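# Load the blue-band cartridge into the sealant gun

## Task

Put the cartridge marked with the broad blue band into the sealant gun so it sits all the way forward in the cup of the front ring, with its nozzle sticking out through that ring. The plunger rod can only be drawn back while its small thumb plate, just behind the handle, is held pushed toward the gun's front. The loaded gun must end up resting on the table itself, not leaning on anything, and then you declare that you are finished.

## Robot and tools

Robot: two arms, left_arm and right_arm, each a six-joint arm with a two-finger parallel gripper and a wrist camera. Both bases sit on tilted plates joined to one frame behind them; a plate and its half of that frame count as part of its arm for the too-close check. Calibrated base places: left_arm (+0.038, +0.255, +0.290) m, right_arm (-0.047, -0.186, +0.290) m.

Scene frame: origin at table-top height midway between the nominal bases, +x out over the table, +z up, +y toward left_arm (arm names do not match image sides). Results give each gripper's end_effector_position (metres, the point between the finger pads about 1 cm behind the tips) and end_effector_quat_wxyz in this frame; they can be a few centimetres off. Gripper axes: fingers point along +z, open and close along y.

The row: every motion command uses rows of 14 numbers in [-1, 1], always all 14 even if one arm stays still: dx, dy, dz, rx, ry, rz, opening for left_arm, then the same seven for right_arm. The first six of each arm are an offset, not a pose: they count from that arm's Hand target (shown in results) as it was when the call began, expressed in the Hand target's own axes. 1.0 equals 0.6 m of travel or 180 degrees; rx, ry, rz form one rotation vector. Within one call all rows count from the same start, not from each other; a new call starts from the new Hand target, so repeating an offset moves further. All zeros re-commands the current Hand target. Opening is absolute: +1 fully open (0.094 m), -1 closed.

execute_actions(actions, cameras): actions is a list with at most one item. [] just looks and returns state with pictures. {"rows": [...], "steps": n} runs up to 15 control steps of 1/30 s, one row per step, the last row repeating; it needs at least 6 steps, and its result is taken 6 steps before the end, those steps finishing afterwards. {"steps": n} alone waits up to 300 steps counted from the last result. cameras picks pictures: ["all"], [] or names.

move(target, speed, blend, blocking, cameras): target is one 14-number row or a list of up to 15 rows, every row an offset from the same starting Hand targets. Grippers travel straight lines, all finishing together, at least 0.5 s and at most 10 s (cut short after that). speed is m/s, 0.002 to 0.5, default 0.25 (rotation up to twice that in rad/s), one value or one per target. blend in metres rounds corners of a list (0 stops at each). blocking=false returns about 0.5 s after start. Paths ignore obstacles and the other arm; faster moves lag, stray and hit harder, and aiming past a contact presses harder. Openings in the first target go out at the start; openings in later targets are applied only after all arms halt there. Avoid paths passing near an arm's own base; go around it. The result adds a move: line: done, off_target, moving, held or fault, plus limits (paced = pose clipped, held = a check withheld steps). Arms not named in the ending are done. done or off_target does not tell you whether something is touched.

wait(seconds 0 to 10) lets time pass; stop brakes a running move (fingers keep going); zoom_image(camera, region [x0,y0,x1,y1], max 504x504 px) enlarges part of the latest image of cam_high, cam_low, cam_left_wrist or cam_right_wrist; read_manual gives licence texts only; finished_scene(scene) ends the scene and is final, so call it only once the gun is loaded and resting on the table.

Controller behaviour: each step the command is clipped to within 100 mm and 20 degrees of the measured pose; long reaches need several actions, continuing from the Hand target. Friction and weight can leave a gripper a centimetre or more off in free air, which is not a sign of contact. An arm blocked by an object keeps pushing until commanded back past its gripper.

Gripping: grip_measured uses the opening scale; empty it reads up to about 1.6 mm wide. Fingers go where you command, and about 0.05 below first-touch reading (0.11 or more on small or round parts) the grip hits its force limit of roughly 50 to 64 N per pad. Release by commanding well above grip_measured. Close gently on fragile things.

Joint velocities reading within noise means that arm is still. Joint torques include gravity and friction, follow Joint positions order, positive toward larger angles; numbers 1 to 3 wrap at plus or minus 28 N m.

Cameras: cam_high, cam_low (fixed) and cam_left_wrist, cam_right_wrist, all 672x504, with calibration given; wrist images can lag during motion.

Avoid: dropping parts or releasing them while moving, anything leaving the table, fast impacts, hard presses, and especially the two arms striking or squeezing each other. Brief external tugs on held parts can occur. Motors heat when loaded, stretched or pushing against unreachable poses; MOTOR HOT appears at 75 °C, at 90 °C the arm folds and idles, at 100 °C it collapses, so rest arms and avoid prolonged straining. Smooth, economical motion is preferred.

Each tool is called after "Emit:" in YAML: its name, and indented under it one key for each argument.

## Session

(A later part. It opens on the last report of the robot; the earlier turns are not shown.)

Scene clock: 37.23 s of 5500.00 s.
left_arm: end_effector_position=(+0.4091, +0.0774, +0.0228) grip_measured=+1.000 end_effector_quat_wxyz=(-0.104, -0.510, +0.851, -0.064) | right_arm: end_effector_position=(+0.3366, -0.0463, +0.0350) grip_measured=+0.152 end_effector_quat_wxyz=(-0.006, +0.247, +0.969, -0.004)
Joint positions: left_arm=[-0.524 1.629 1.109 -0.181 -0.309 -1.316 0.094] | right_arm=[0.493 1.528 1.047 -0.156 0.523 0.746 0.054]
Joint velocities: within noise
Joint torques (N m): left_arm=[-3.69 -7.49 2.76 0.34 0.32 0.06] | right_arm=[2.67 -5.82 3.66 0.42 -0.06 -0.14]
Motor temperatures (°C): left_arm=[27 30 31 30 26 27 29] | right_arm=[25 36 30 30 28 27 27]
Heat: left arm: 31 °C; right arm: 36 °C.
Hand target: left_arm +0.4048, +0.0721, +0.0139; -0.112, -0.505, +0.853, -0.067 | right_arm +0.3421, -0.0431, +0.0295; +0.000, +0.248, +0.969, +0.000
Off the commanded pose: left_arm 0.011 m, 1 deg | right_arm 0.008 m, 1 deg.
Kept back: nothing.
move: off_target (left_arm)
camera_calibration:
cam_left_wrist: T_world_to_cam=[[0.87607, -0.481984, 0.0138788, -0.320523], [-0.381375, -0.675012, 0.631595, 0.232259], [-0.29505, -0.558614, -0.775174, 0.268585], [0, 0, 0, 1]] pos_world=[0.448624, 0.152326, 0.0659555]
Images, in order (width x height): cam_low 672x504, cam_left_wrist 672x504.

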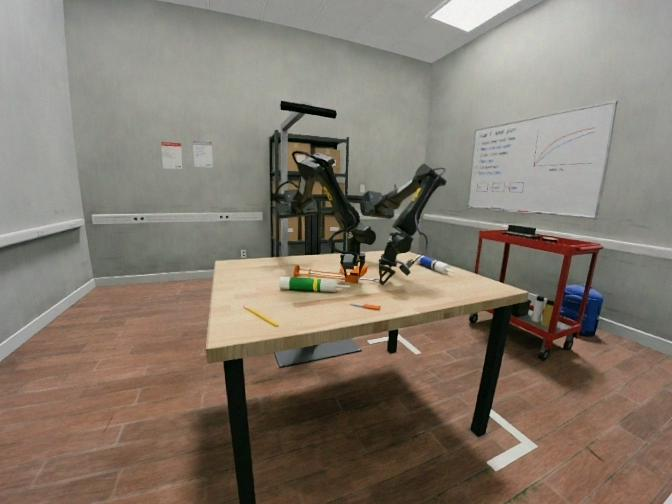

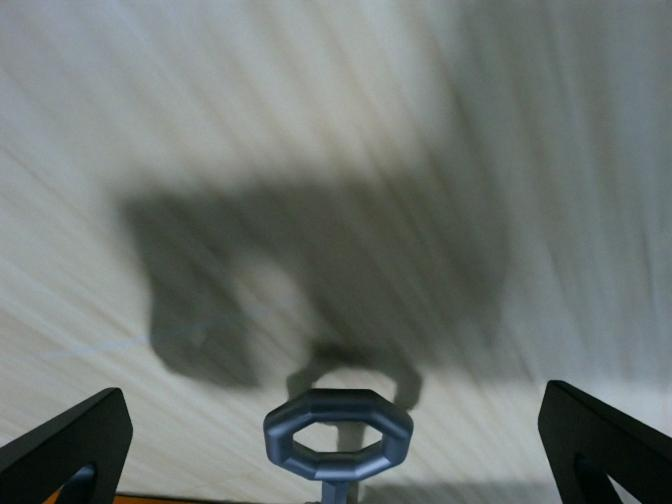

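Emit:
move:
  target:
    - [0,0,0,0,0,0,-0.25, 0,0,0,0,0,0,-0.2]
    - [0,0,0,0,0,0,-0.6, 0,0,0,0,0,0,-0.2]
  speed: 0.06
  cameras: ["cam_left_wrist","cam_right_wrist"]

Scene clock: 39.40 s of 5500.00 s.
left_arm: end_effector_position=(+0.4095, +0.0774, +0.0228) grip_measured=-0.597 end_effector_quat_wxyz=(-0.104, -0.505, +0.855, -0.065) | right_arm: end_effector_position=(+0.3363, -0.0466, +0.0350) grip_measured=+0.151 end_effector_quat_wxyz=(-0.006, +0.247, +0.969, -0.005)
Joint positions: left_arm=[-0.524 1.629 1.11 -0.181 -0.309 -1.302 0.019] | right_arm=[0.493 1.528 1.047 -0.158 0.524 0.748 0.054]
Joint velocities: within noise
Joint torques (N m): left_arm=[-3.69 -7.5 2.7 0.35 0.32 0.05] | right_arm=[2.69 -5.83 3.67 0.43 -0.06 -0.14]
Motor temperatures (°C): left_arm=[27 30 31 30 26 27 29] | right_arm=[25 36 30 30 28 27 27]
Heat: left arm: 31 °C; right arm: 36 °C.
Hand target: left_arm +0.4047, +0.0721, +0.0139; -0.112, -0.505, +0.853, -0.067 | right_arm +0.3421, -0.0431, +0.0295; +0.000, +0.248, +0.969, +0.000
Off the commanded pose: left_arm 0.011 m, 1 deg | right_arm 0.009 m, 1 deg.
Kept back: nothing.
move: off_target (left_arm); target 2's new opening was sent with left_arm's hand 0.011 m and 1 deg from that target
camera_calibration:
cam_left_wrist: T_world_to_cam=[[0.869675, -0.493301, 0.0178536, -0.317459], [-0.39239, -0.668923, 0.631326, 0.236381], [-0.299491, -0.556055, -0.775312, 0.270325], [0, 0, 0, 1]] pos_world=[0.4498, 0.151833, 0.06602]
cam_right_wrist: T_world_to_cam=[[-0.500868, -0.865388, 0.015344, 0.126758], [-0.77254, 0.454983, 0.442913, 0.307692], [-0.390273, 0.209987, -0.896433, 0.26125], [0, 0, 0, 1]] pos_world=[0.403152, -0.0851587, 0.0959674]
Images, in order (width x height): cam_left_wrist 672x504, cam_right_wrist 672x504.

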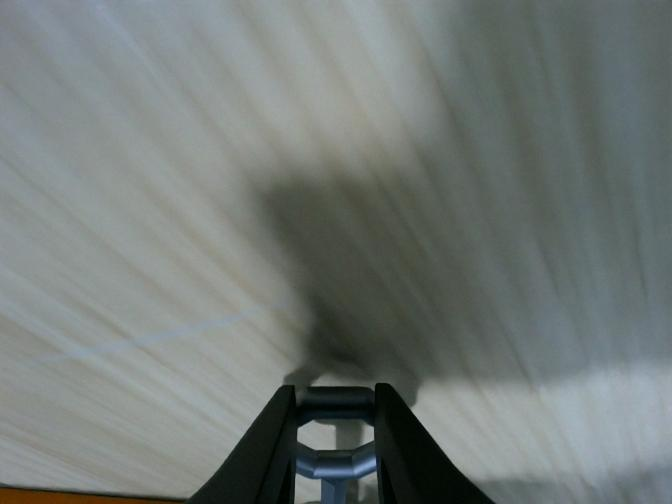

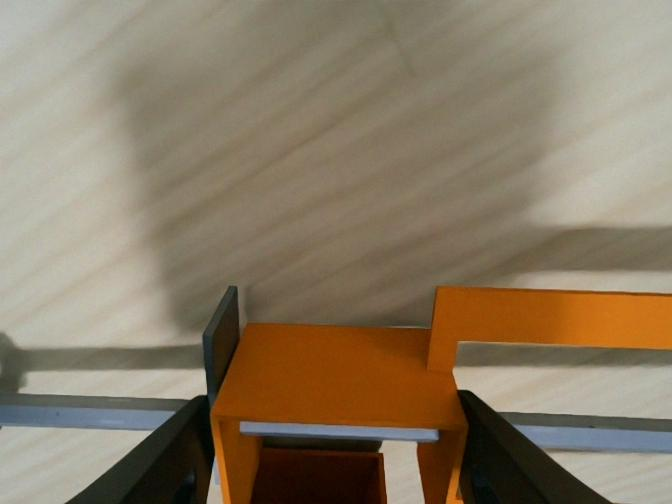

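Emit:
move:
  target:
    - [0,0,0,0,0,0,0.3, 0,0,0,0,0,0,-0.2]
    - [0.0167,0,0.0217,0,0,0,0.3, 0,0,0,0,0,0,-0.2]
  speed: 0.06
  cameras: ["cam_left_wrist","cam_low"]

Emit:
zoom_image:
  camera: "cam_low"
  region: [330, 230, 410, 300]

Scene clock: 42.60 s of 5500.00 s.
left_arm: end_effector_position=(+0.4047, +0.0706, +0.0108) grip_measured=+0.298 end_effector_quat_wxyz=(-0.105, -0.506, +0.854, -0.065) | right_arm: end_effector_position=(+0.3366, -0.0463, +0.0350) grip_measured=+0.151 end_effector_quat_wxyz=(-0.006, +0.247, +0.969, -0.004)
Joint positions: left_arm=[-0.524 1.677 1.118 -0.143 -0.308 -1.305 0.061] | right_arm=[0.493 1.528 1.047 -0.156 0.523 0.746 0.054]
Joint velocities: within noise
Joint torques (N m): left_arm=[-5.19 -7.28 2.54 0.33 0.18 -0.07] | right_arm=[2.69 -5.83 3.66 0.42 -0.07 -0.14]
Motor temperatures (°C): left_arm=[27 30 31 30 26 27 29] | right_arm=[25 36 30 30 28 27 27]
Heat: left arm: 31 °C; right arm: 36 °C.
Hand target: left_arm +0.3985, +0.0607, +0.0040; -0.112, -0.505, +0.853, -0.067 | right_arm +0.3421, -0.0431, +0.0295; +0.000, +0.248, +0.969, +0.000
Off the commanded pose: left_arm 0.014 m, 1 deg | right_arm 0.008 m, 1 deg.
Kept back: nothing.
move: off_target (left_arm)
camera_calibration:
cam_left_wrist: T_world_to_cam=[[0.87079, -0.49139, 0.0161307, -0.316951], [-0.389378, -0.669242, 0.63285, 0.236322], [-0.300181, -0.557361, -0.774106, 0.256204], [0, 0, 0, 1]] pos_world=[0.444924, 0.145208, 0.053885]
Images, in order (width x height): cam_low 672x504, cam_left_wrist 672x504.

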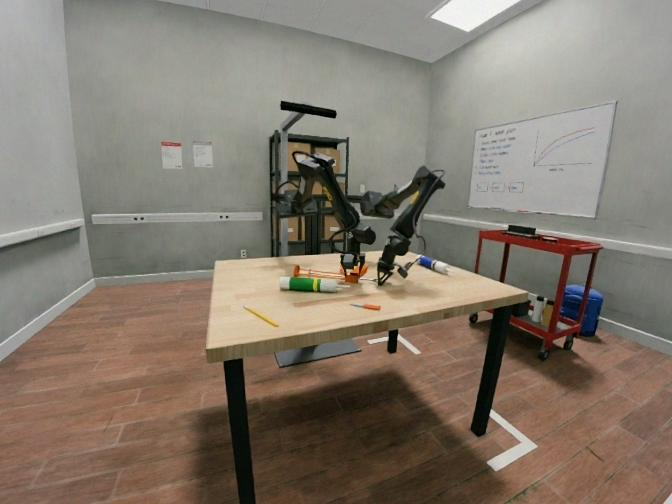

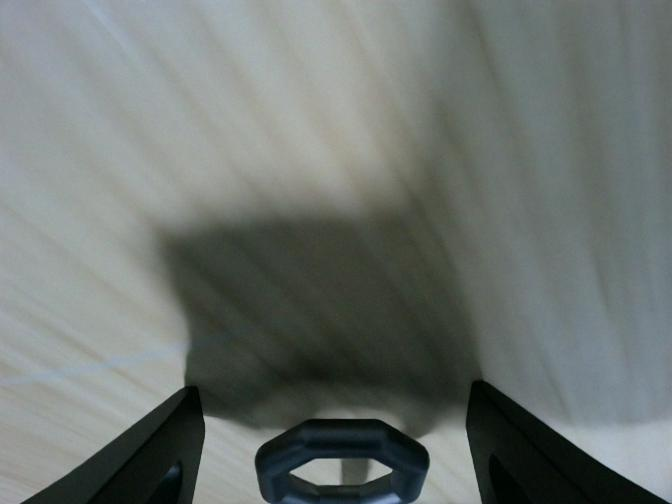

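Scaled by 6.300 from the camera's 672x504 image, which has a finer 960x720 frame.

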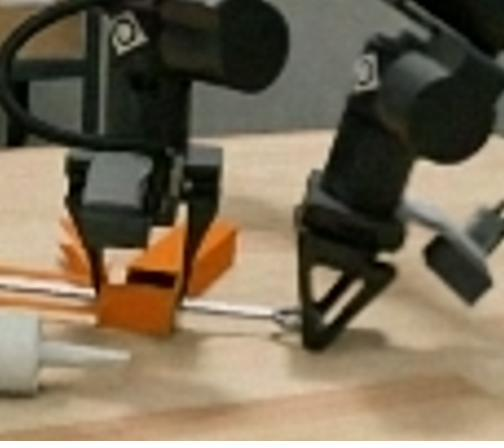

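Emit:
move:
  target:
    - [0.01,0,0,0,0,0,0.3, 0,0,0,0,0,0,-0.2]
    - [0.01,0,0,0,0,0,-0.15, 0,0,0,0,0,0,-0.2]
    - [0.01,0,0,0,0,0,-0.5, 0,0,0,0,0,0,-0.2]
  speed: 0.06
  cameras: ["cam_left_wrist","cam_high"]

Scene clock: 45.23 s of 5500.00 s.
left_arm: end_effector_position=(+0.4035, +0.0664, +0.0110) grip_measured=-0.238 end_effector_quat_wxyz=(-0.106, -0.507, +0.853, -0.067) | right_arm: end_effector_position=(+0.3366, -0.0463, +0.0350) grip_measured=+0.151 end_effector_quat_wxyz=(-0.006, +0.247, +0.969, -0.004)
Joint positions: left_arm=[-0.532 1.683 1.118 -0.137 -0.308 -1.312 0.036] | right_arm=[0.493 1.528 1.047 -0.156 0.523 0.746 0.054]
Joint velocities: within noise
Joint torques (N m): left_arm=[-5.93 -7.36 2.18 0.34 0.04 -0.07] | right_arm=[2.67 -5.82 3.64 0.42 -0.06 -0.14]
Motor temperatures (°C): left_arm=[28 31 31 30 26 27 29] | right_arm=[25 36 30 30 28 27 27]
Heat: left arm: 31 °C; right arm: 36 °C.
Hand target: left_arm +0.3957, +0.0555, +0.0056; -0.112, -0.505, +0.853, -0.067 | right_arm +0.3421, -0.0431, +0.0295; +0.000, +0.248, +0.969, +0.000
Off the commanded pose: left_arm 0.014 m, 1 deg | right_arm 0.008 m, 1 deg.
Kept back: nothing.
move: off_target (left_arm); target 2's new opening was sent with left_arm's hand 0.017 m and 1 deg from that target; target 3's new opening was sent with left_arm's hand 0.014 m and 1 deg from that target
camera_calibration:
cam_left_wrist: T_world_to_cam=[[0.872561, -0.488141, 0.0188629, -0.318966], [-0.386807, -0.66681, 0.636981, 0.231726], [-0.298358, -0.563101, -0.770649, 0.253273], [0, 0, 0, 1]] pos_world=[0.443516, 0.141435, 0.0535964]
Images, in order (width x height): cam_high 672x504, cam_left_wrist 672x504.

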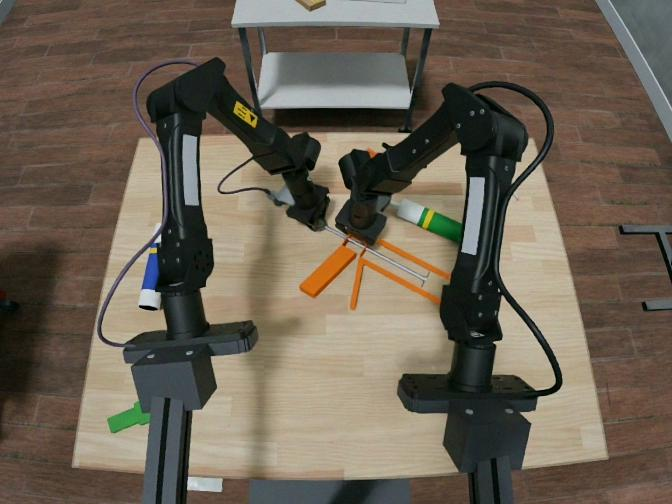

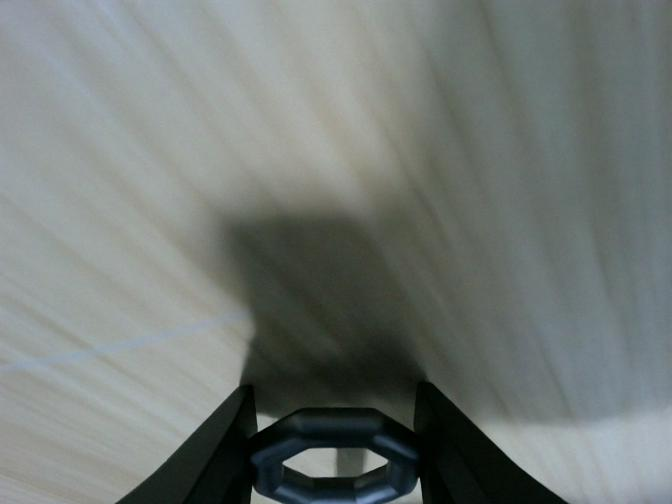

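Emit:
move:
  target: [-0.1287,0,-0.0345,0,0,0,-0.5, 0,0,0,0,0,0,-0.2]
  speed: 0.08

Scene clock: 46.97 s of 5500.00 s.
left_arm: end_effector_position=(+0.4125, +0.0869, +0.0105) grip_measured=-0.238 end_effector_quat_wxyz=(-0.168, -0.500, +0.843, -0.104) | right_arm: end_effector_position=(+0.3365, -0.0442, +0.0354) grip_measured=+0.151 end_effector_quat_wxyz=(-0.008, +0.244, +0.970, +0.001)
Joint positions: left_arm=[-0.404 1.653 1.169 -0.246 -0.072 -1.234 0.036] | right_arm=[0.495 1.528 1.048 -0.158 0.515 0.742 0.054]
Joint velocities: within noise
Joint torques (N m): left_arm=[-0.12 -14.41 3.11 0.04 -0.79 0.3] | right_arm=[2.52 -5.82 3.56 0.43 -0.02 -0.13]
Motor temperatures (°C): left_arm=[28 31 31 30 26 27 29] | right_arm=[25 36 30 30 28 27 27]
Heat: left arm: 31 °C; right arm: 36 °C.
Hand target: left_arm +0.4342, +0.1256, +0.0055; -0.112, -0.505, +0.853, -0.067 | right_arm +0.3422, -0.0432, +0.0294; +0.000, +0.248, +0.969, +0.000
Off the commanded pose: left_arm 0.045 m, 8 deg | right_arm 0.008 m, 1 deg.
Kept back: nothing.
move: off_target (left_arm)
camera_calibration:
cam_left_wrist: T_world_to_cam=[[0.873065, -0.487171, 0.0205628, -0.317101], [-0.33983, -0.577688, 0.742154, 0.220925], [-0.349677, -0.654936, -0.669914, 0.295151], [0, 0, 0, 1]] pos_world=[0.455134, 0.166448, 0.0402862]
cam_right_wrist: T_world_to_cam=[[-0.495485, -0.868594, 0.00624123, 0.127365], [-0.774969, 0.445299, 0.448477, 0.306727], [-0.392324, 0.217377, -0.893773, 0.262107], [0, 0, 0, 1]] pos_world=[0.403642, -0.0829332, 0.0959093]

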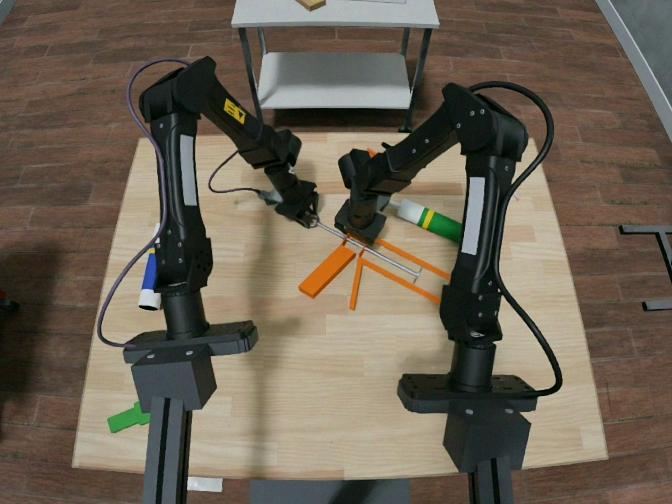

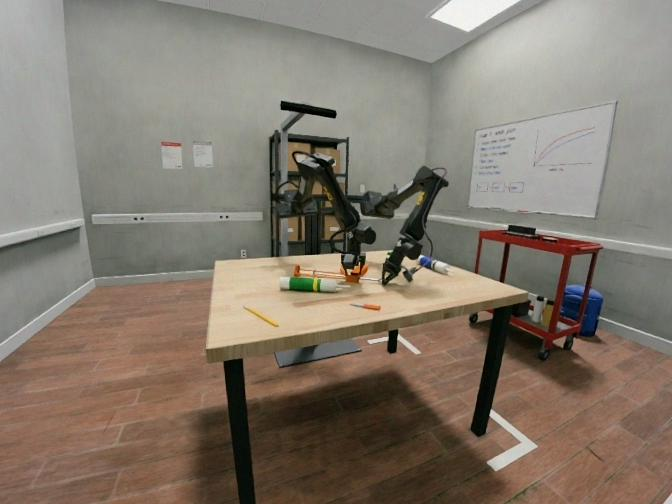

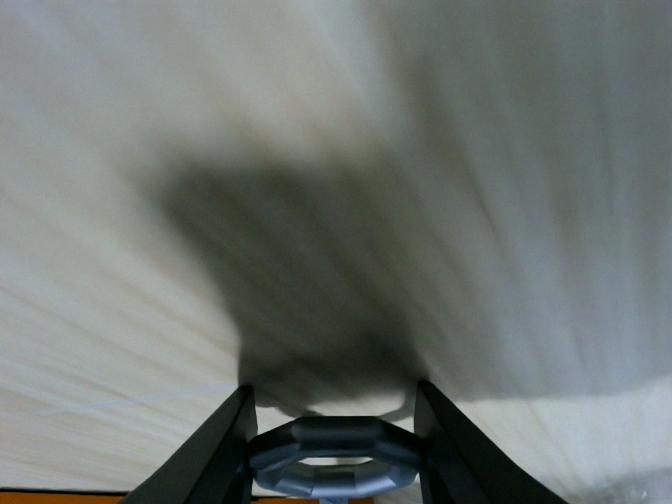

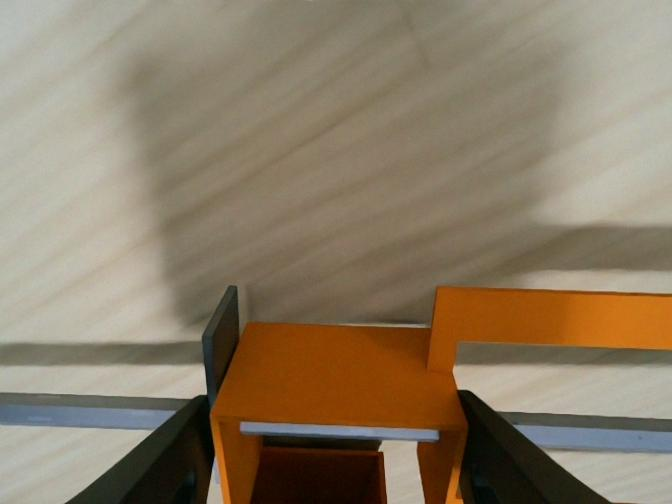

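Emit:
wait:
  seconds: 1
  cameras: ["cam_high"]

Scene clock: 48.13 s of 5500.00 s.
left_arm: end_effector_position=(+0.4123, +0.0869, +0.0106) grip_measured=-0.238 end_effector_quat_wxyz=(-0.169, -0.500, +0.843, -0.104) | right_arm: end_effector_position=(+0.3365, -0.0442, +0.0354) grip_measured=+0.151 end_effector_quat_wxyz=(-0.008, +0.244, +0.970, +0.001)
Joint positions: left_arm=[-0.403 1.653 1.169 -0.247 -0.07 -1.233 0.036] | right_arm=[0.495 1.528 1.048 -0.158 0.515 0.742 0.054]
Joint velocities: within noise
Joint torques (N m): left_arm=[-0.13 -14.42 3.07 0.05 -0.79 0.29] | right_arm=[2.51 -5.82 3.58 0.43 -0.02 -0.12]
Motor temperatures (°C): left_arm=[28 32 31 30 26 27 29] | right_arm=[25 36 30 30 28 27 27]
Heat: left arm: 32 °C; right arm: 36 °C.
Hand target: left_arm +0.4341, +0.1256, +0.0055; -0.113, -0.505, +0.853, -0.067 | right_arm +0.3422, -0.0432, +0.0294; +0.000, +0.248, +0.969, +0.000
Off the commanded pose: left_arm 0.045 m, 8 deg | right_arm 0.008 m, 1 deg.
Steps of this call (1-35: nothing new was sent). Readings (end_effector_position of left_arm | right_arm):
1: (+0.4127, +0.0870, +0.0105) | (+0.3365, -0.0442, +0.0354)
2: (+0.4127, +0.0870, +0.0105) | (+0.3365, -0.0442, +0.0354)
4: (+0.4126, +0.0868, +0.0106) | (+0.3365, -0.0442, +0.0354)
8: (+0.4126, +0.0868, +0.0106) | (+0.3365, -0.0442, +0.0354)
35: the state above
Images, in order (width x height): cam_high 672x504.

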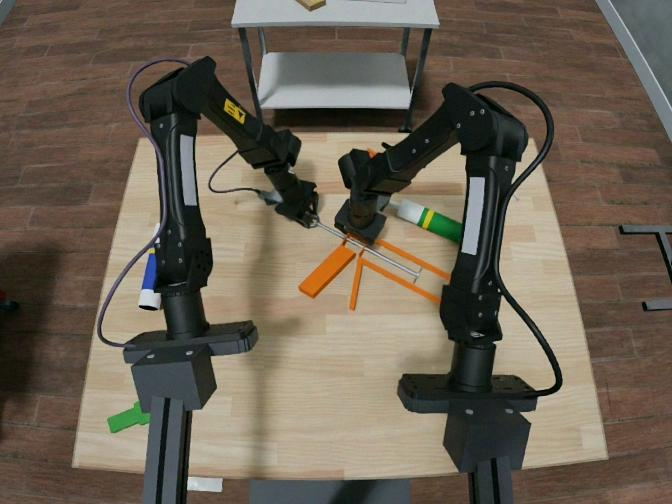

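Emit:
move:
  target: [-0.08,0,-0.0275,0,0,0,-0.6, 0,0,0,0,0,0,-0.2]
  speed: 0.1

Scene clock: 49.27 s of 5500.00 s.
left_arm: end_effector_position=(+0.4345, +0.1313, +0.0090) grip_measured=-0.238 end_effector_quat_wxyz=(-0.172, -0.503, +0.841, -0.101) | right_arm: end_effector_position=(+0.3368, -0.0423, +0.0361) grip_measured=+0.151 end_effector_quat_wxyz=(-0.008, +0.243, +0.970, +0.003)
Joint positions: left_arm=[-0.275 1.624 1.241 -0.352 0.023 -1.156 0.036] | right_arm=[0.499 1.528 1.049 -0.158 0.515 0.74 0.054]
Joint velocities: within noise
Joint torques (N m): left_arm=[0.44 -15.77 3.99 0.02 -0.76 0.29] | right_arm=[2.21 -5.82 3.47 0.44 -0.01 -0.11]
Motor temperatures (°C): left_arm=[28 32 31 30 26 27 29] | right_arm=[25 35 30 30 28 27 27]
Heat: left arm: 32 °C; right arm: 35 °C.
Hand target: left_arm +0.4585, +0.1700, +0.0089; -0.113, -0.505, +0.853, -0.067 | right_arm +0.3421, -0.0431, +0.0294; +0.000, +0.248, +0.969, +0.000
Off the commanded pose: left_arm 0.045 m, 8 deg | right_arm 0.009 m, 1 deg.
Kept back: nothing.
move: off_target (left_arm)
camera_calibration:
cam_left_wrist: T_world_to_cam=[[0.875106, -0.483802, 0.011191, -0.3159], [-0.33054, -0.580673, 0.744018, 0.251572], [-0.353459, -0.654793, -0.668066, 0.332549], [0, 0, 0, 1]] pos_world=[0.477143, 0.210999, 0.0385261]
cam_right_wrist: T_world_to_cam=[[-0.492815, -0.870131, 0.00221695, 0.128264], [-0.776937, 0.441177, 0.449145, 0.306297], [-0.391793, 0.219623, -0.893456, 0.262413], [0, 0, 0, 1]] pos_world=[0.403995, -0.0811569, 0.0965988]

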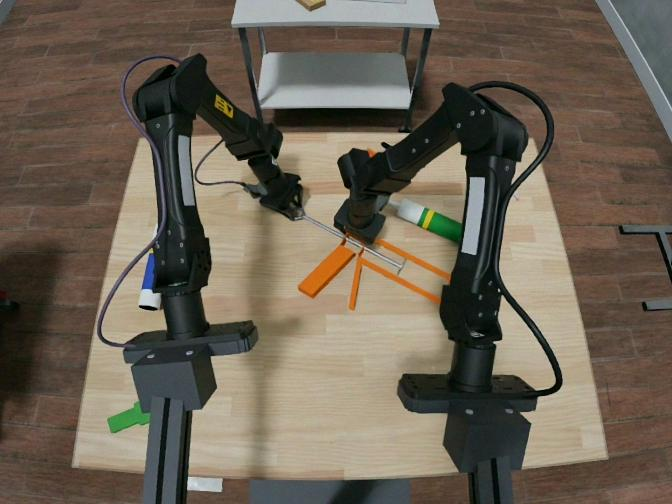

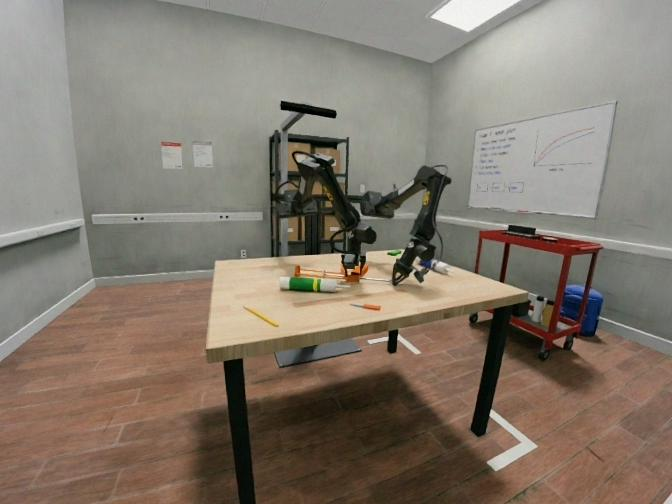

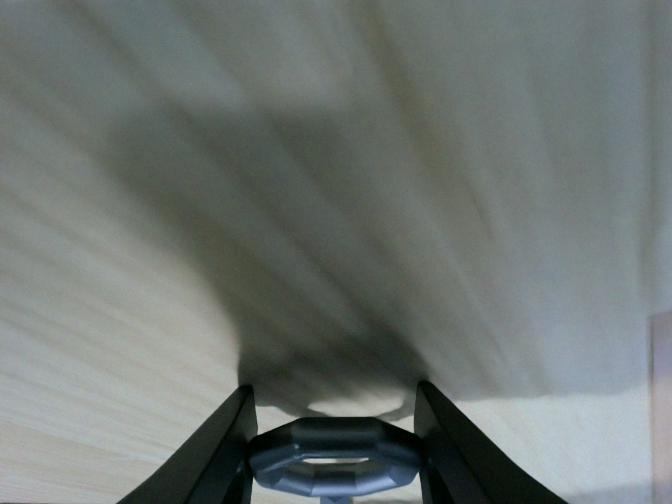

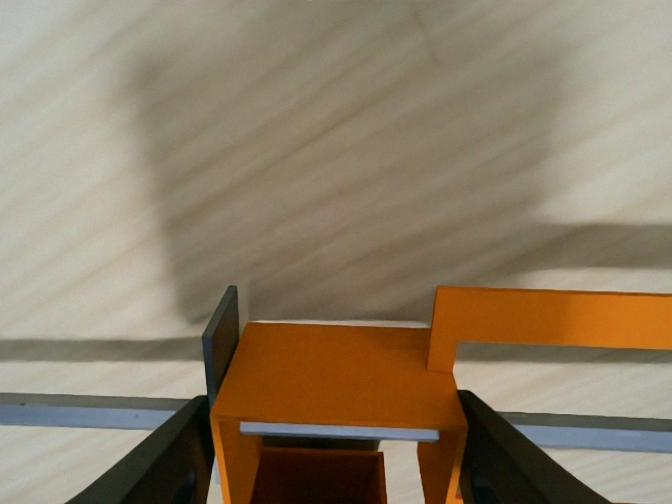

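Emit:
move:
  target: [-0.1367,0,-0.0367,0,0,0,-0.6, 0,0,0,0,0,0,-0.2]
  speed: 0.1
  cameras: ["cam_high"]

Emit:
zoom_image:
  camera: "cam_high"
  region: [260, 170, 480, 330]

Scene clock: 50.90 s of 5500.00 s.
left_arm: end_effector_position=(+0.4740, +0.2087, +0.0130) grip_measured=-0.239 end_effector_quat_wxyz=(-0.171, -0.508, +0.839, -0.096) | right_arm: end_effector_position=(+0.3401, -0.0360, +0.0383) grip_measured=+0.143 end_effector_quat_wxyz=(-0.009, +0.242, +0.970, +0.014)
Joint positions: left_arm=[-0.061 1.624 1.429 -0.556 0.174 -1.023 0.036] | right_arm=[0.507 1.528 1.06 -0.159 0.5 0.739 0.054]
Joint velocities: within noise
Joint torques (N m): left_arm=[1.98 -14.39 6.94 0.14 -0.59 0.33] | right_arm=[1.66 -5.87 2.69 0.47 0.13 -0.1]
Motor temperatures (°C): left_arm=[28 33 31 30 26 27 29] | right_arm=[25 35 30 30 28 27 27]
Heat: left arm: 33 °C; right arm: 35 °C.
Hand target: left_arm +0.4994, +0.2444, +0.0089; -0.112, -0.505, +0.853, -0.067 | right_arm +0.3421, -0.0431, +0.0294; +0.000, +0.248, +0.969, +0.000
Off the commanded pose: left_arm 0.044 m, 8 deg | right_arm 0.012 m, 2 deg.
Kept back: nothing.
move: off_target (left_arm, right_arm)
Images, in order (width x height): cam_high 672x504.

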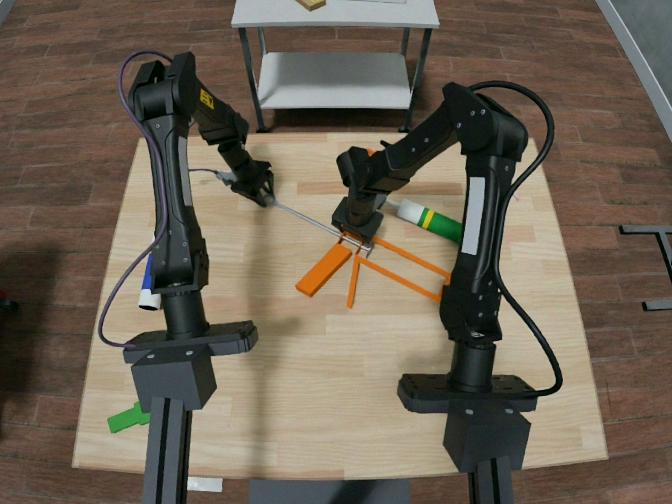

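Scaled by 2.291 from the camera's 672x504 image, which has a finer 960x720 frame.

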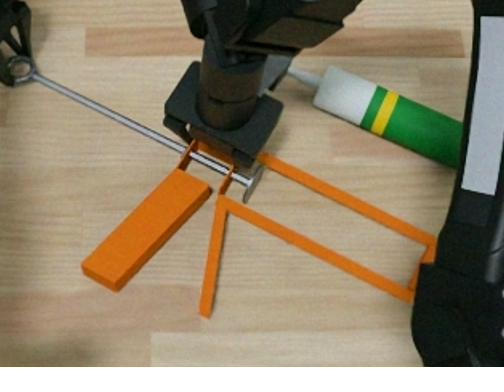

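Emit:
move:
  target: [0.0718,0.0085,0.012,0,0,0,-0.6, 0,0,0,0,0,0,-0.2]
  speed: 0.1
  cameras: ["cam_high","cam_left_wrist","cam_right_wrist"]

Emit:
zoom_image:
  camera: "cam_high"
  region: [260, 170, 480, 330]

Scene clock: 55.50 s of 5500.00 s.
left_arm: end_effector_position=(+0.4725, +0.2019, +0.0124) grip_measured=-0.239 end_effector_quat_wxyz=(-0.133, -0.507, +0.847, -0.083) | right_arm: end_effector_position=(+0.3405, -0.0352, +0.0386) grip_measured=+0.101 end_effector_quat_wxyz=(-0.009, +0.242, +0.970, +0.017)
Joint positions: left_arm=[-0.113 1.588 1.345 -0.45 0.073 -1.052 0.036] | right_arm=[0.507 1.527 1.06 -0.159 0.495 0.739 0.052]
Joint velocities: within noise
Joint torques (N m): left_arm=[-2.11 -14.74 1.61 0.22 -0.35 -0.03] | right_arm=[1.68 -5.83 2.63 0.46 0.16 -0.09]
Motor temperatures (°C): left_arm=[27 35 32 30 26 27 29] | right_arm=[25 35 30 30 28 27 27]
Heat: left arm: 35 °C; right arm: 35 °C.
Hand target: left_arm +0.4741, +0.2089, +0.0132; -0.112, -0.505, +0.853, -0.067 | right_arm +0.3420, -0.0431, +0.0293; +0.000, +0.248, +0.969, +0.000
Off the commanded pose: left_arm 0.007 m, 3 deg | right_arm 0.012 m, 2 deg.
Kept back: nothing.
move: off_target (left_arm, right_arm)
camera_calibration:
cam_left_wrist: T_world_to_cam=[[0.875915, -0.482122, 0.0181857, -0.315851], [-0.363007, -0.633742, 0.683079, 0.329328], [-0.317802, -0.604921, -0.730118, 0.36829], [0, 0, 0, 1]] pos_world=[0.51325, 0.279217, 0.0496819]
cam_right_wrist: T_world_to_cam=[[-0.492715, -0.869849, -0.0243634, 0.137314], [-0.778959, 0.428406, 0.45792, 0.304821], [-0.387884, 0.244603, -0.888659, 0.263815], [0, 0, 0, 1]] pos_world=[0.40743, -0.0756744, 0.0982034]
Images, in order (width x height): cam_high 672x504, cam_left_wrist 672x504, cam_right_wrist 672x504.

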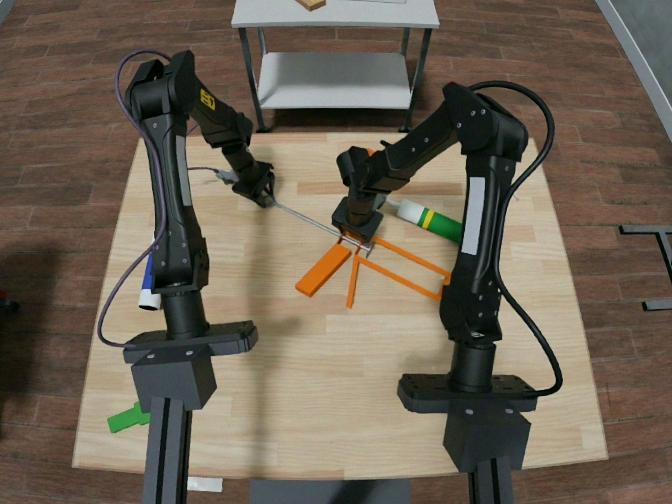

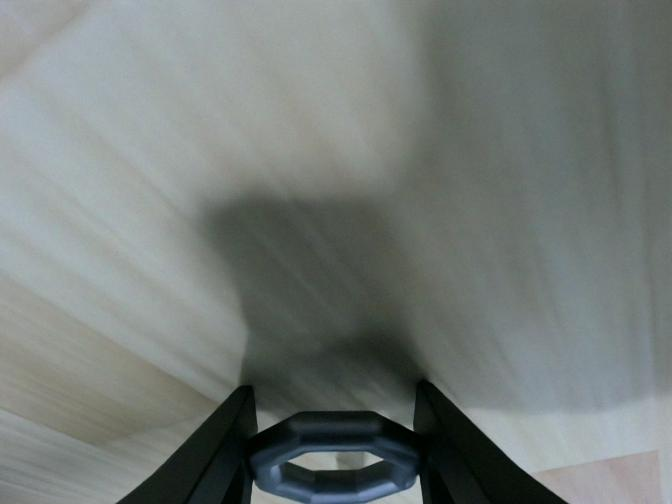

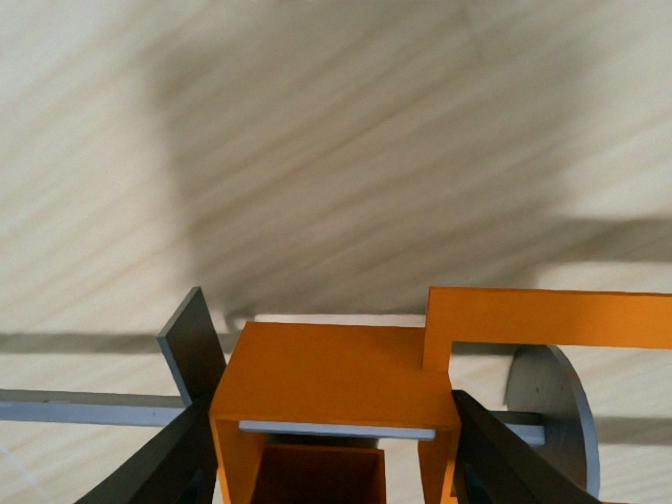

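Scaled by 2.291 from the camera's 672x504 image, which has a finer 960x720 frame.

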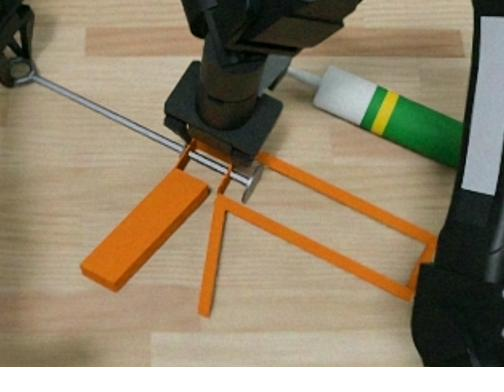

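Emit:
move:
  target:
    - [0,0,0,0,0,0,-0.6, 0,0,0,0,0,0,0.4]
    - [0,0,0,0,0,0,-0.6, 0,0,-0.1,0,0,0,0.4]
  speed: 0.12
  cameras: ["cam_high","cam_right_wrist"]

Emit:
zoom_image:
  camera: "cam_right_wrist"
  region: [100, 100, 600, 500]

Scene clock: 57.67 s of 5500.00 s.
left_arm: end_effector_position=(+0.4723, +0.2019, +0.0123) grip_measured=-0.239 end_effector_quat_wxyz=(-0.133, -0.507, +0.848, -0.082) | right_arm: end_effector_position=(+0.3382, -0.0417, +0.0772) grip_measured=+0.399 end_effector_quat_wxyz=(-0.009, +0.241, +0.970, +0.001)
Joint positions: left_arm=[-0.113 1.588 1.344 -0.45 0.071 -1.052 0.036] | right_arm=[0.574 1.413 1.043 -0.298 0.576 0.792 0.066]
Joint velocities: within noise
Joint torques (N m): left_arm=[-2.15 -14.72 1.62 0.24 -0.34 -0.03] | right_arm=[4.66 -9.57 2.63 -0.07 0.2 0.1]
Motor temperatures (°C): left_arm=[27 36 31 30 26 27 29] | right_arm=[25 36 30 29 28 27 27]
Heat: left arm: 36 °C; right arm: 36 °C.
Hand target: left_arm +0.4740, +0.2089, +0.0132; -0.112, -0.505, +0.853, -0.067 | right_arm +0.3420, -0.0431, +0.0894; +0.000, +0.248, +0.969, +0.000
Off the commanded pose: left_arm 0.007 m, 3 deg | right_arm 0.013 m, 1 deg.
Kept back: nothing.
move: off_target (left_arm, right_arm)
camera_calibration:
cam_right_wrist: T_world_to_cam=[[-0.490462, -0.871445, 0.00553162, 0.128294], [-0.777144, 0.440242, 0.449705, 0.288652], [-0.394328, 0.216264, -0.89316, 0.300236], [0, 0, 0, 1]] pos_world=[0.405639, -0.0802063, 0.137641]
Images, in order (width x height): cam_high 672x504, cam_right_wrist 672x504.

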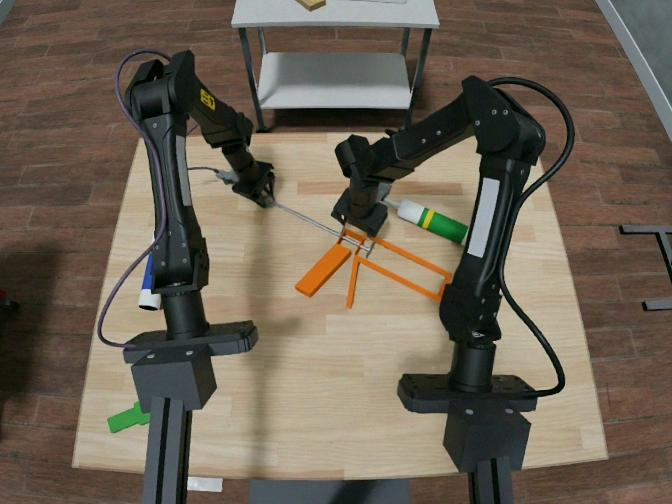

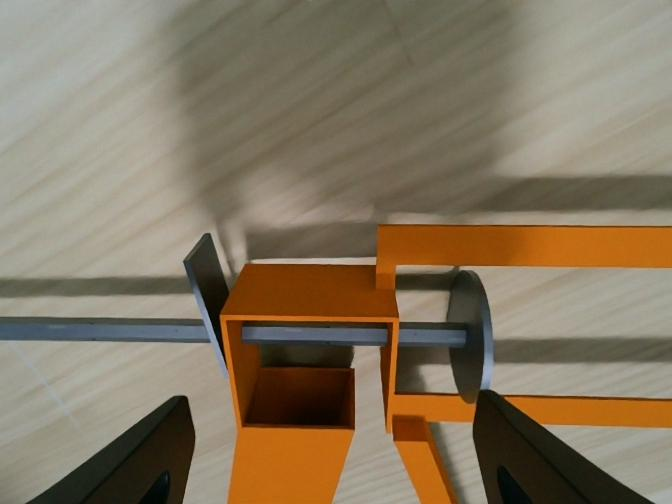

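Scaled by 1.008 from the camera's 672x504 image, which has a finer 960x720 frame.

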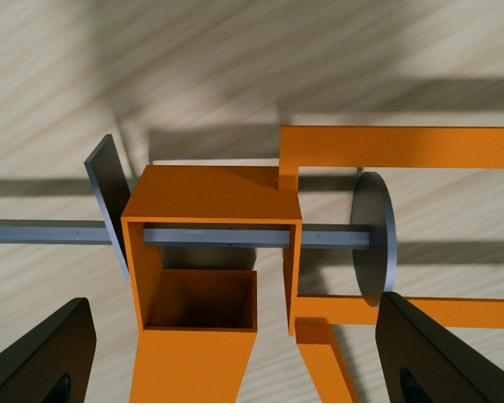

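Emit:
move:
  target: [0,0,0,0,0,0,-0.6, 0.02,0.0608,0.01,0,0,0,-0.15]
  speed: 0.12
  cameras: ["cam_right_wrist"]

Scene clock: 59.40 s of 5500.00 s.
left_arm: end_effector_position=(+0.4723, +0.2019, +0.0123) grip_measured=-0.239 end_effector_quat_wxyz=(-0.133, -0.507, +0.848, -0.082) | right_arm: end_effector_position=(+0.3498, -0.0113, +0.0824) grip_measured=-0.149 end_effector_quat_wxyz=(+0.001, +0.249, +0.968, +0.007)
Joint positions: left_arm=[-0.113 1.588 1.344 -0.45 0.071 -1.052 0.036] | right_arm=[0.654 1.483 1.132 -0.324 0.639 0.854 0.04]
Joint velocities: within noise
Joint torques (N m): left_arm=[-2.15 -14.71 1.62 0.24 -0.33 -0.02] | right_arm=[5.33 -5.57 4.77 -0.07 0.22 0.1]
Motor temperatures (°C): left_arm=[27 37 31 30 26 27 29] | right_arm=[26 36 30 29 28 27 27]
Heat: left arm: 37 °C; right arm: 36 °C.
Hand target: left_arm +0.4740, +0.2089, +0.0132; -0.112, -0.505, +0.853, -0.067 | right_arm +0.3490, -0.0053, +0.0834; +0.000, +0.248, +0.969, +0.000
Off the commanded pose: left_arm 0.007 m, 3 deg | right_arm 0.006 m, 1 deg.
Kept back: nothing.
move: off_target (left_arm)
camera_calibration:
cam_right_wrist: T_world_to_cam=[[-0.504906, -0.863101, -0.011232, 0.16698], [-0.779162, 0.450126, 0.436225, 0.283872], [-0.371451, 0.229004, -0.899767, 0.295508], [0, 0, 0, 1]] pos_world=[0.415258, -0.0513302, 0.143931]
Images, in order (width x height): cam_right_wrist 672x504.

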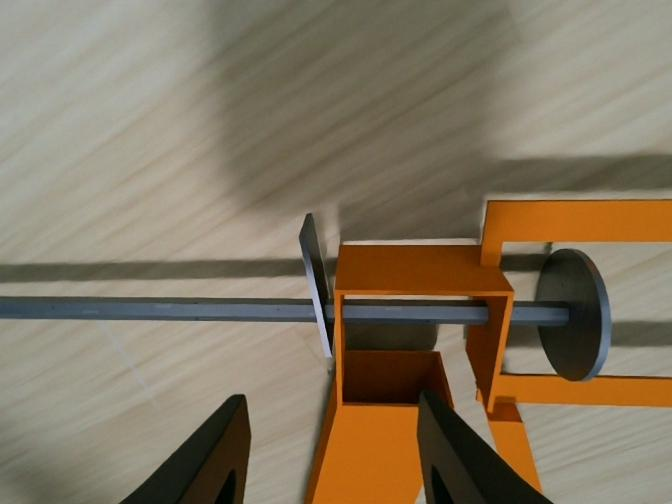

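Emit:
move:
  target: [0,0,0,0,0,0,-0.6, 0.0093,0.0033,0.0807,0,0,0,-0.15]
  speed: 0.07
  cameras: ["cam_right_wrist"]

Scene clock: 60.87 s of 5500.00 s.
left_arm: end_effector_position=(+0.4723, +0.2019, +0.0123) grip_measured=-0.239 end_effector_quat_wxyz=(-0.133, -0.507, +0.848, -0.082) | right_arm: end_effector_position=(+0.3368, -0.0059, +0.0402) grip_measured=-0.149 end_effector_quat_wxyz=(-0.009, +0.248, +0.969, -0.007)
Joint positions: left_arm=[-0.113 1.588 1.344 -0.45 0.071 -1.052 0.036] | right_arm=[0.605 1.614 1.146 -0.224 0.613 0.835 0.04]
Joint velocities: within noise
Joint torques (N m): left_arm=[-2.15 -14.72 1.62 0.24 -0.34 -0.03] | right_arm=[3.49 -5.82 4.11 0.42 -0.09 -0.15]
Motor temperatures (°C): left_arm=[27 37 31 30 26 27 29] | right_arm=[26 36 30 29 28 27 27]
Heat: left arm: 37 °C; right arm: 36 °C.
Hand target: left_arm +0.4740, +0.2089, +0.0132; -0.112, -0.505, +0.853, -0.067 | right_arm +0.3451, -0.0009, +0.0350; +0.000, +0.248, +0.969, +0.000
Off the commanded pose: left_arm 0.007 m, 3 deg | right_arm 0.011 m, 1 deg.
Kept back: nothing.
move: off_target (left_arm, right_arm)
camera_calibration:
cam_right_wrist: T_world_to_cam=[[-0.501605, -0.864837, 0.02122, 0.162152], [-0.769189, 0.457086, 0.446565, 0.286011], [-0.395905, 0.207677, -0.894499, 0.25936], [0, 0, 0, 1]] pos_world=[0.404014, -0.0443598, 0.100834]
Images, in order (width x height): cam_right_wrist 672x504.

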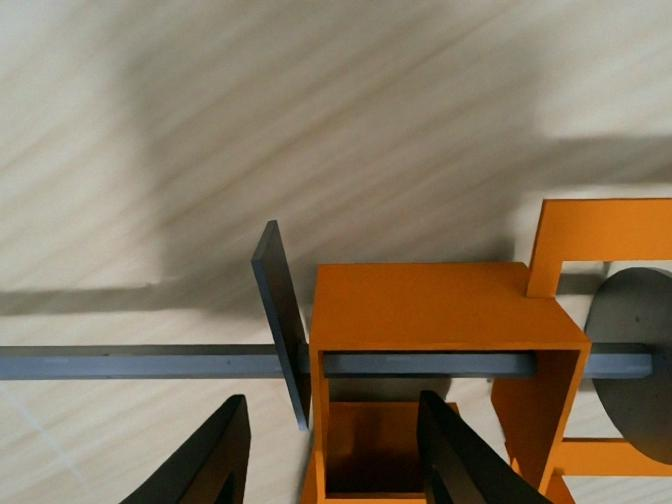

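Emit:
move:
  target: [0,0,0,0,0,0,-0.6, -0.015,0.01,0,0,0,0,-0.15]
  speed: 0.07
  cameras: ["cam_right_wrist"]

Scene clock: 61.93 s of 5500.00 s.
left_arm: end_effector_position=(+0.4723, +0.2019, +0.0123) grip_measured=-0.239 end_effector_quat_wxyz=(-0.133, -0.507, +0.848, -0.082) | right_arm: end_effector_position=(+0.3553, -0.0018, +0.0407) grip_measured=-0.149 end_effector_quat_wxyz=(+0.003, +0.258, +0.966, +0.003)
Joint positions: left_arm=[-0.113 1.588 1.344 -0.45 0.071 -1.052 0.036] | right_arm=[0.6 1.626 1.196 -0.222 0.607 0.831 0.04]
Joint velocities: within noise
Joint torques (N m): left_arm=[-2.15 -14.72 1.61 0.24 -0.33 -0.02] | right_arm=[3.44 -5.96 4.3 0.13 -0.08 -0.13]
Motor temperatures (°C): left_arm=[27 38 31 30 26 27 29] | right_arm=[26 36 30 29 28 27 27]
Heat: left arm: 38 °C; right arm: 36 °C.
Hand target: left_arm +0.4740, +0.2089, +0.0132; -0.112, -0.505, +0.853, -0.067 | right_arm +0.3558, +0.0000, +0.0349; +0.000, +0.248, +0.969, +0.000
Off the commanded pose: left_arm 0.007 m, 3 deg | right_arm 0.006 m, 1 deg.
Kept back: nothing.
move: off_target (left_arm)
camera_calibration:
cam_right_wrist: T_world_to_cam=[[-0.519643, -0.854374, -0.00396396, 0.182477], [-0.772263, 0.467707, 0.429953, 0.299856], [-0.365487, 0.226483, -0.902843, 0.255835], [0, 0, 0, 1]] pos_world=[0.419895, -0.0422837, 0.102778]
Images, in order (width x height): cam_right_wrist 672x504.

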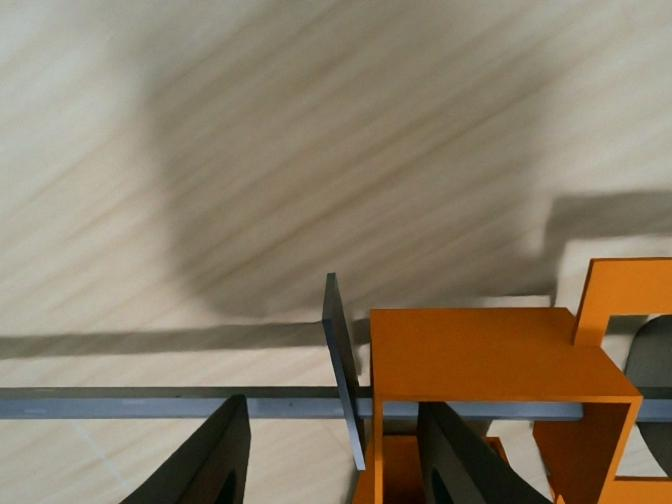

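Emit:
move:
  target: [0,0,0,0,0,0,-0.6, 0.0117,-0.0133,0,0,0,0,-0.15]
  speed: 0.07
  cameras: ["cam_right_wrist"]

Scene clock: 63.03 s of 5500.00 s.
left_arm: end_effector_position=(+0.4723, +0.2019, +0.0123) grip_measured=-0.239 end_effector_quat_wxyz=(-0.133, -0.507, +0.848, -0.082) | right_arm: end_effector_position=(+0.3446, -0.0036, +0.0384) grip_measured=-0.149 end_effector_quat_wxyz=(-0.005, +0.251, +0.968, -0.003)
Joint positions: left_arm=[-0.113 1.588 1.344 -0.45 0.071 -1.052 0.036] | right_arm=[0.6 1.626 1.171 -0.221 0.607 0.829 0.04]
Joint velocities: within noise
Joint torques (N m): left_arm=[-2.15 -14.72 1.62 0.24 -0.33 -0.03] | right_arm=[3.34 -7.09 2.07 0.45 -0.08 -0.14]
Motor temperatures (°C): left_arm=[27 38 31 30 26 27 29] | right_arm=[26 37 30 29 28 27 27]
Heat: left arm: 38 °C; right arm: 37 °C.
Hand target: left_arm +0.4740, +0.2089, +0.0132; -0.112, -0.505, +0.853, -0.067 | right_arm +0.3459, -0.0036, +0.0349; +0.000, +0.248, +0.969, +0.000
Off the commanded pose: left_arm 0.007 m, 3 deg | right_arm 0.004 m, 1 deg.
Kept back: nothing.
move: off_target (left_arm)
camera_calibration:
cam_right_wrist: T_world_to_cam=[[-0.506866, -0.861962, 0.0104323, 0.170432], [-0.771221, 0.458848, 0.441222, 0.292655], [-0.385103, 0.215595, -0.897338, 0.256826], [0, 0, 0, 1]] pos_world=[0.410993, -0.0427485, 0.0995555]
Images, in order (width x height): cam_right_wrist 672x504.

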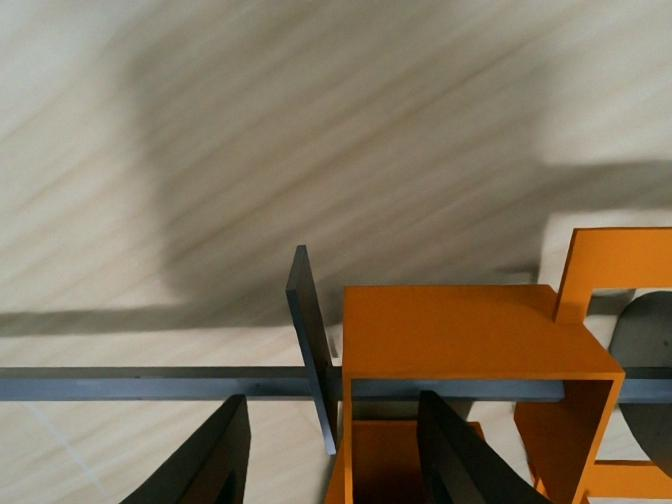

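Emit:
move:
  target:
    - [0,0,0,0,0,0,-0.6, 0,0,0,0,0,0,-0.7]
    - [0,0,0,0,0,0,-0.6, 0,0,0,0,0,0,-1]
  speed: 0.07
  cameras: ["cam_right_wrist","cam_high"]

Scene clock: 65.20 s of 5500.00 s.
left_arm: end_effector_position=(+0.4723, +0.2019, +0.0123) grip_measured=-0.239 end_effector_quat_wxyz=(-0.133, -0.507, +0.848, -0.082) | right_arm: end_effector_position=(+0.3441, -0.0045, +0.0383) grip_measured=-0.912 end_effector_quat_wxyz=(-0.004, +0.250, +0.968, -0.005)
Joint positions: left_arm=[-0.113 1.588 1.344 -0.45 0.071 -1.052 0.036] | right_arm=[0.6 1.626 1.169 -0.221 0.612 0.829 0.004]
Joint velocities: within noise
Joint torques (N m): left_arm=[-2.15 -14.72 1.62 0.24 -0.33 -0.03] | right_arm=[3.34 -7.09 2.18 0.45 -0.08 -0.14]
Motor temperatures (°C): left_arm=[27 39 31 30 26 27 29] | right_arm=[26 37 30 29 28 27 27]
Heat: left arm: 39 °C; right arm: 37 °C.
Hand target: left_arm +0.4740, +0.2089, +0.0132; -0.112, -0.505, +0.853, -0.067 | right_arm +0.3458, -0.0036, +0.0349; +0.000, +0.248, +0.969, +0.000
Off the commanded pose: left_arm 0.007 m, 3 deg | right_arm 0.004 m, 1 deg.
Kept back: nothing.
move: off_target (left_arm)
camera_calibration:
cam_right_wrist: T_world_to_cam=[[-0.50588, -0.86248, 0.0146262, 0.168836], [-0.771735, 0.4601, 0.439014, 0.292974], [-0.38537, 0.210801, -0.898361, 0.256765], [0, 0, 0, 1]] pos_world=[0.410459, -0.0433066, 0.0995784]
Images, in order (width x height): cam_high 672x504, cam_right_wrist 672x504.

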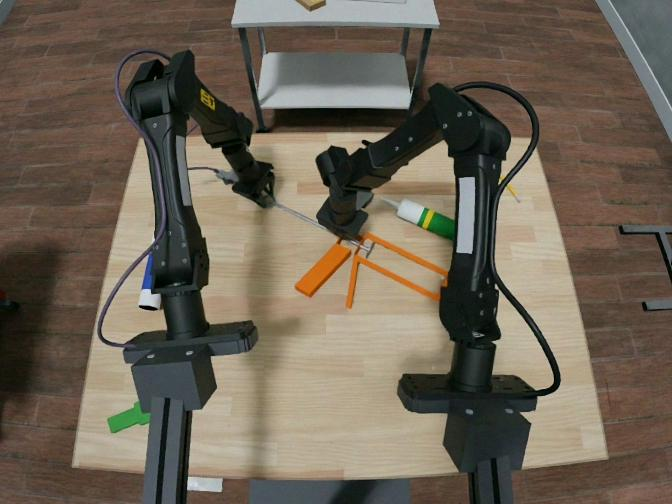

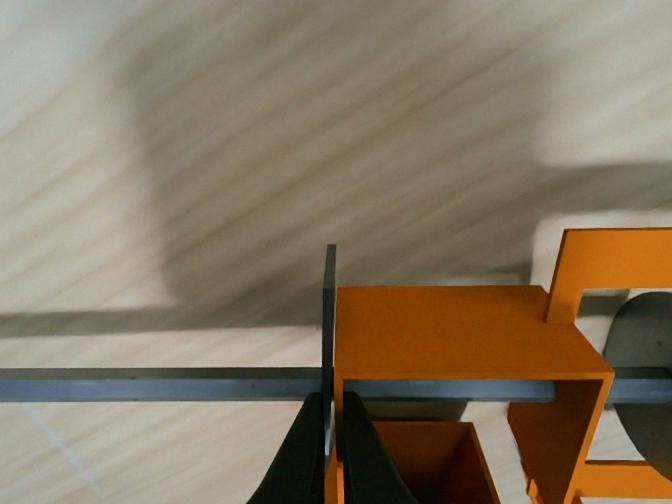

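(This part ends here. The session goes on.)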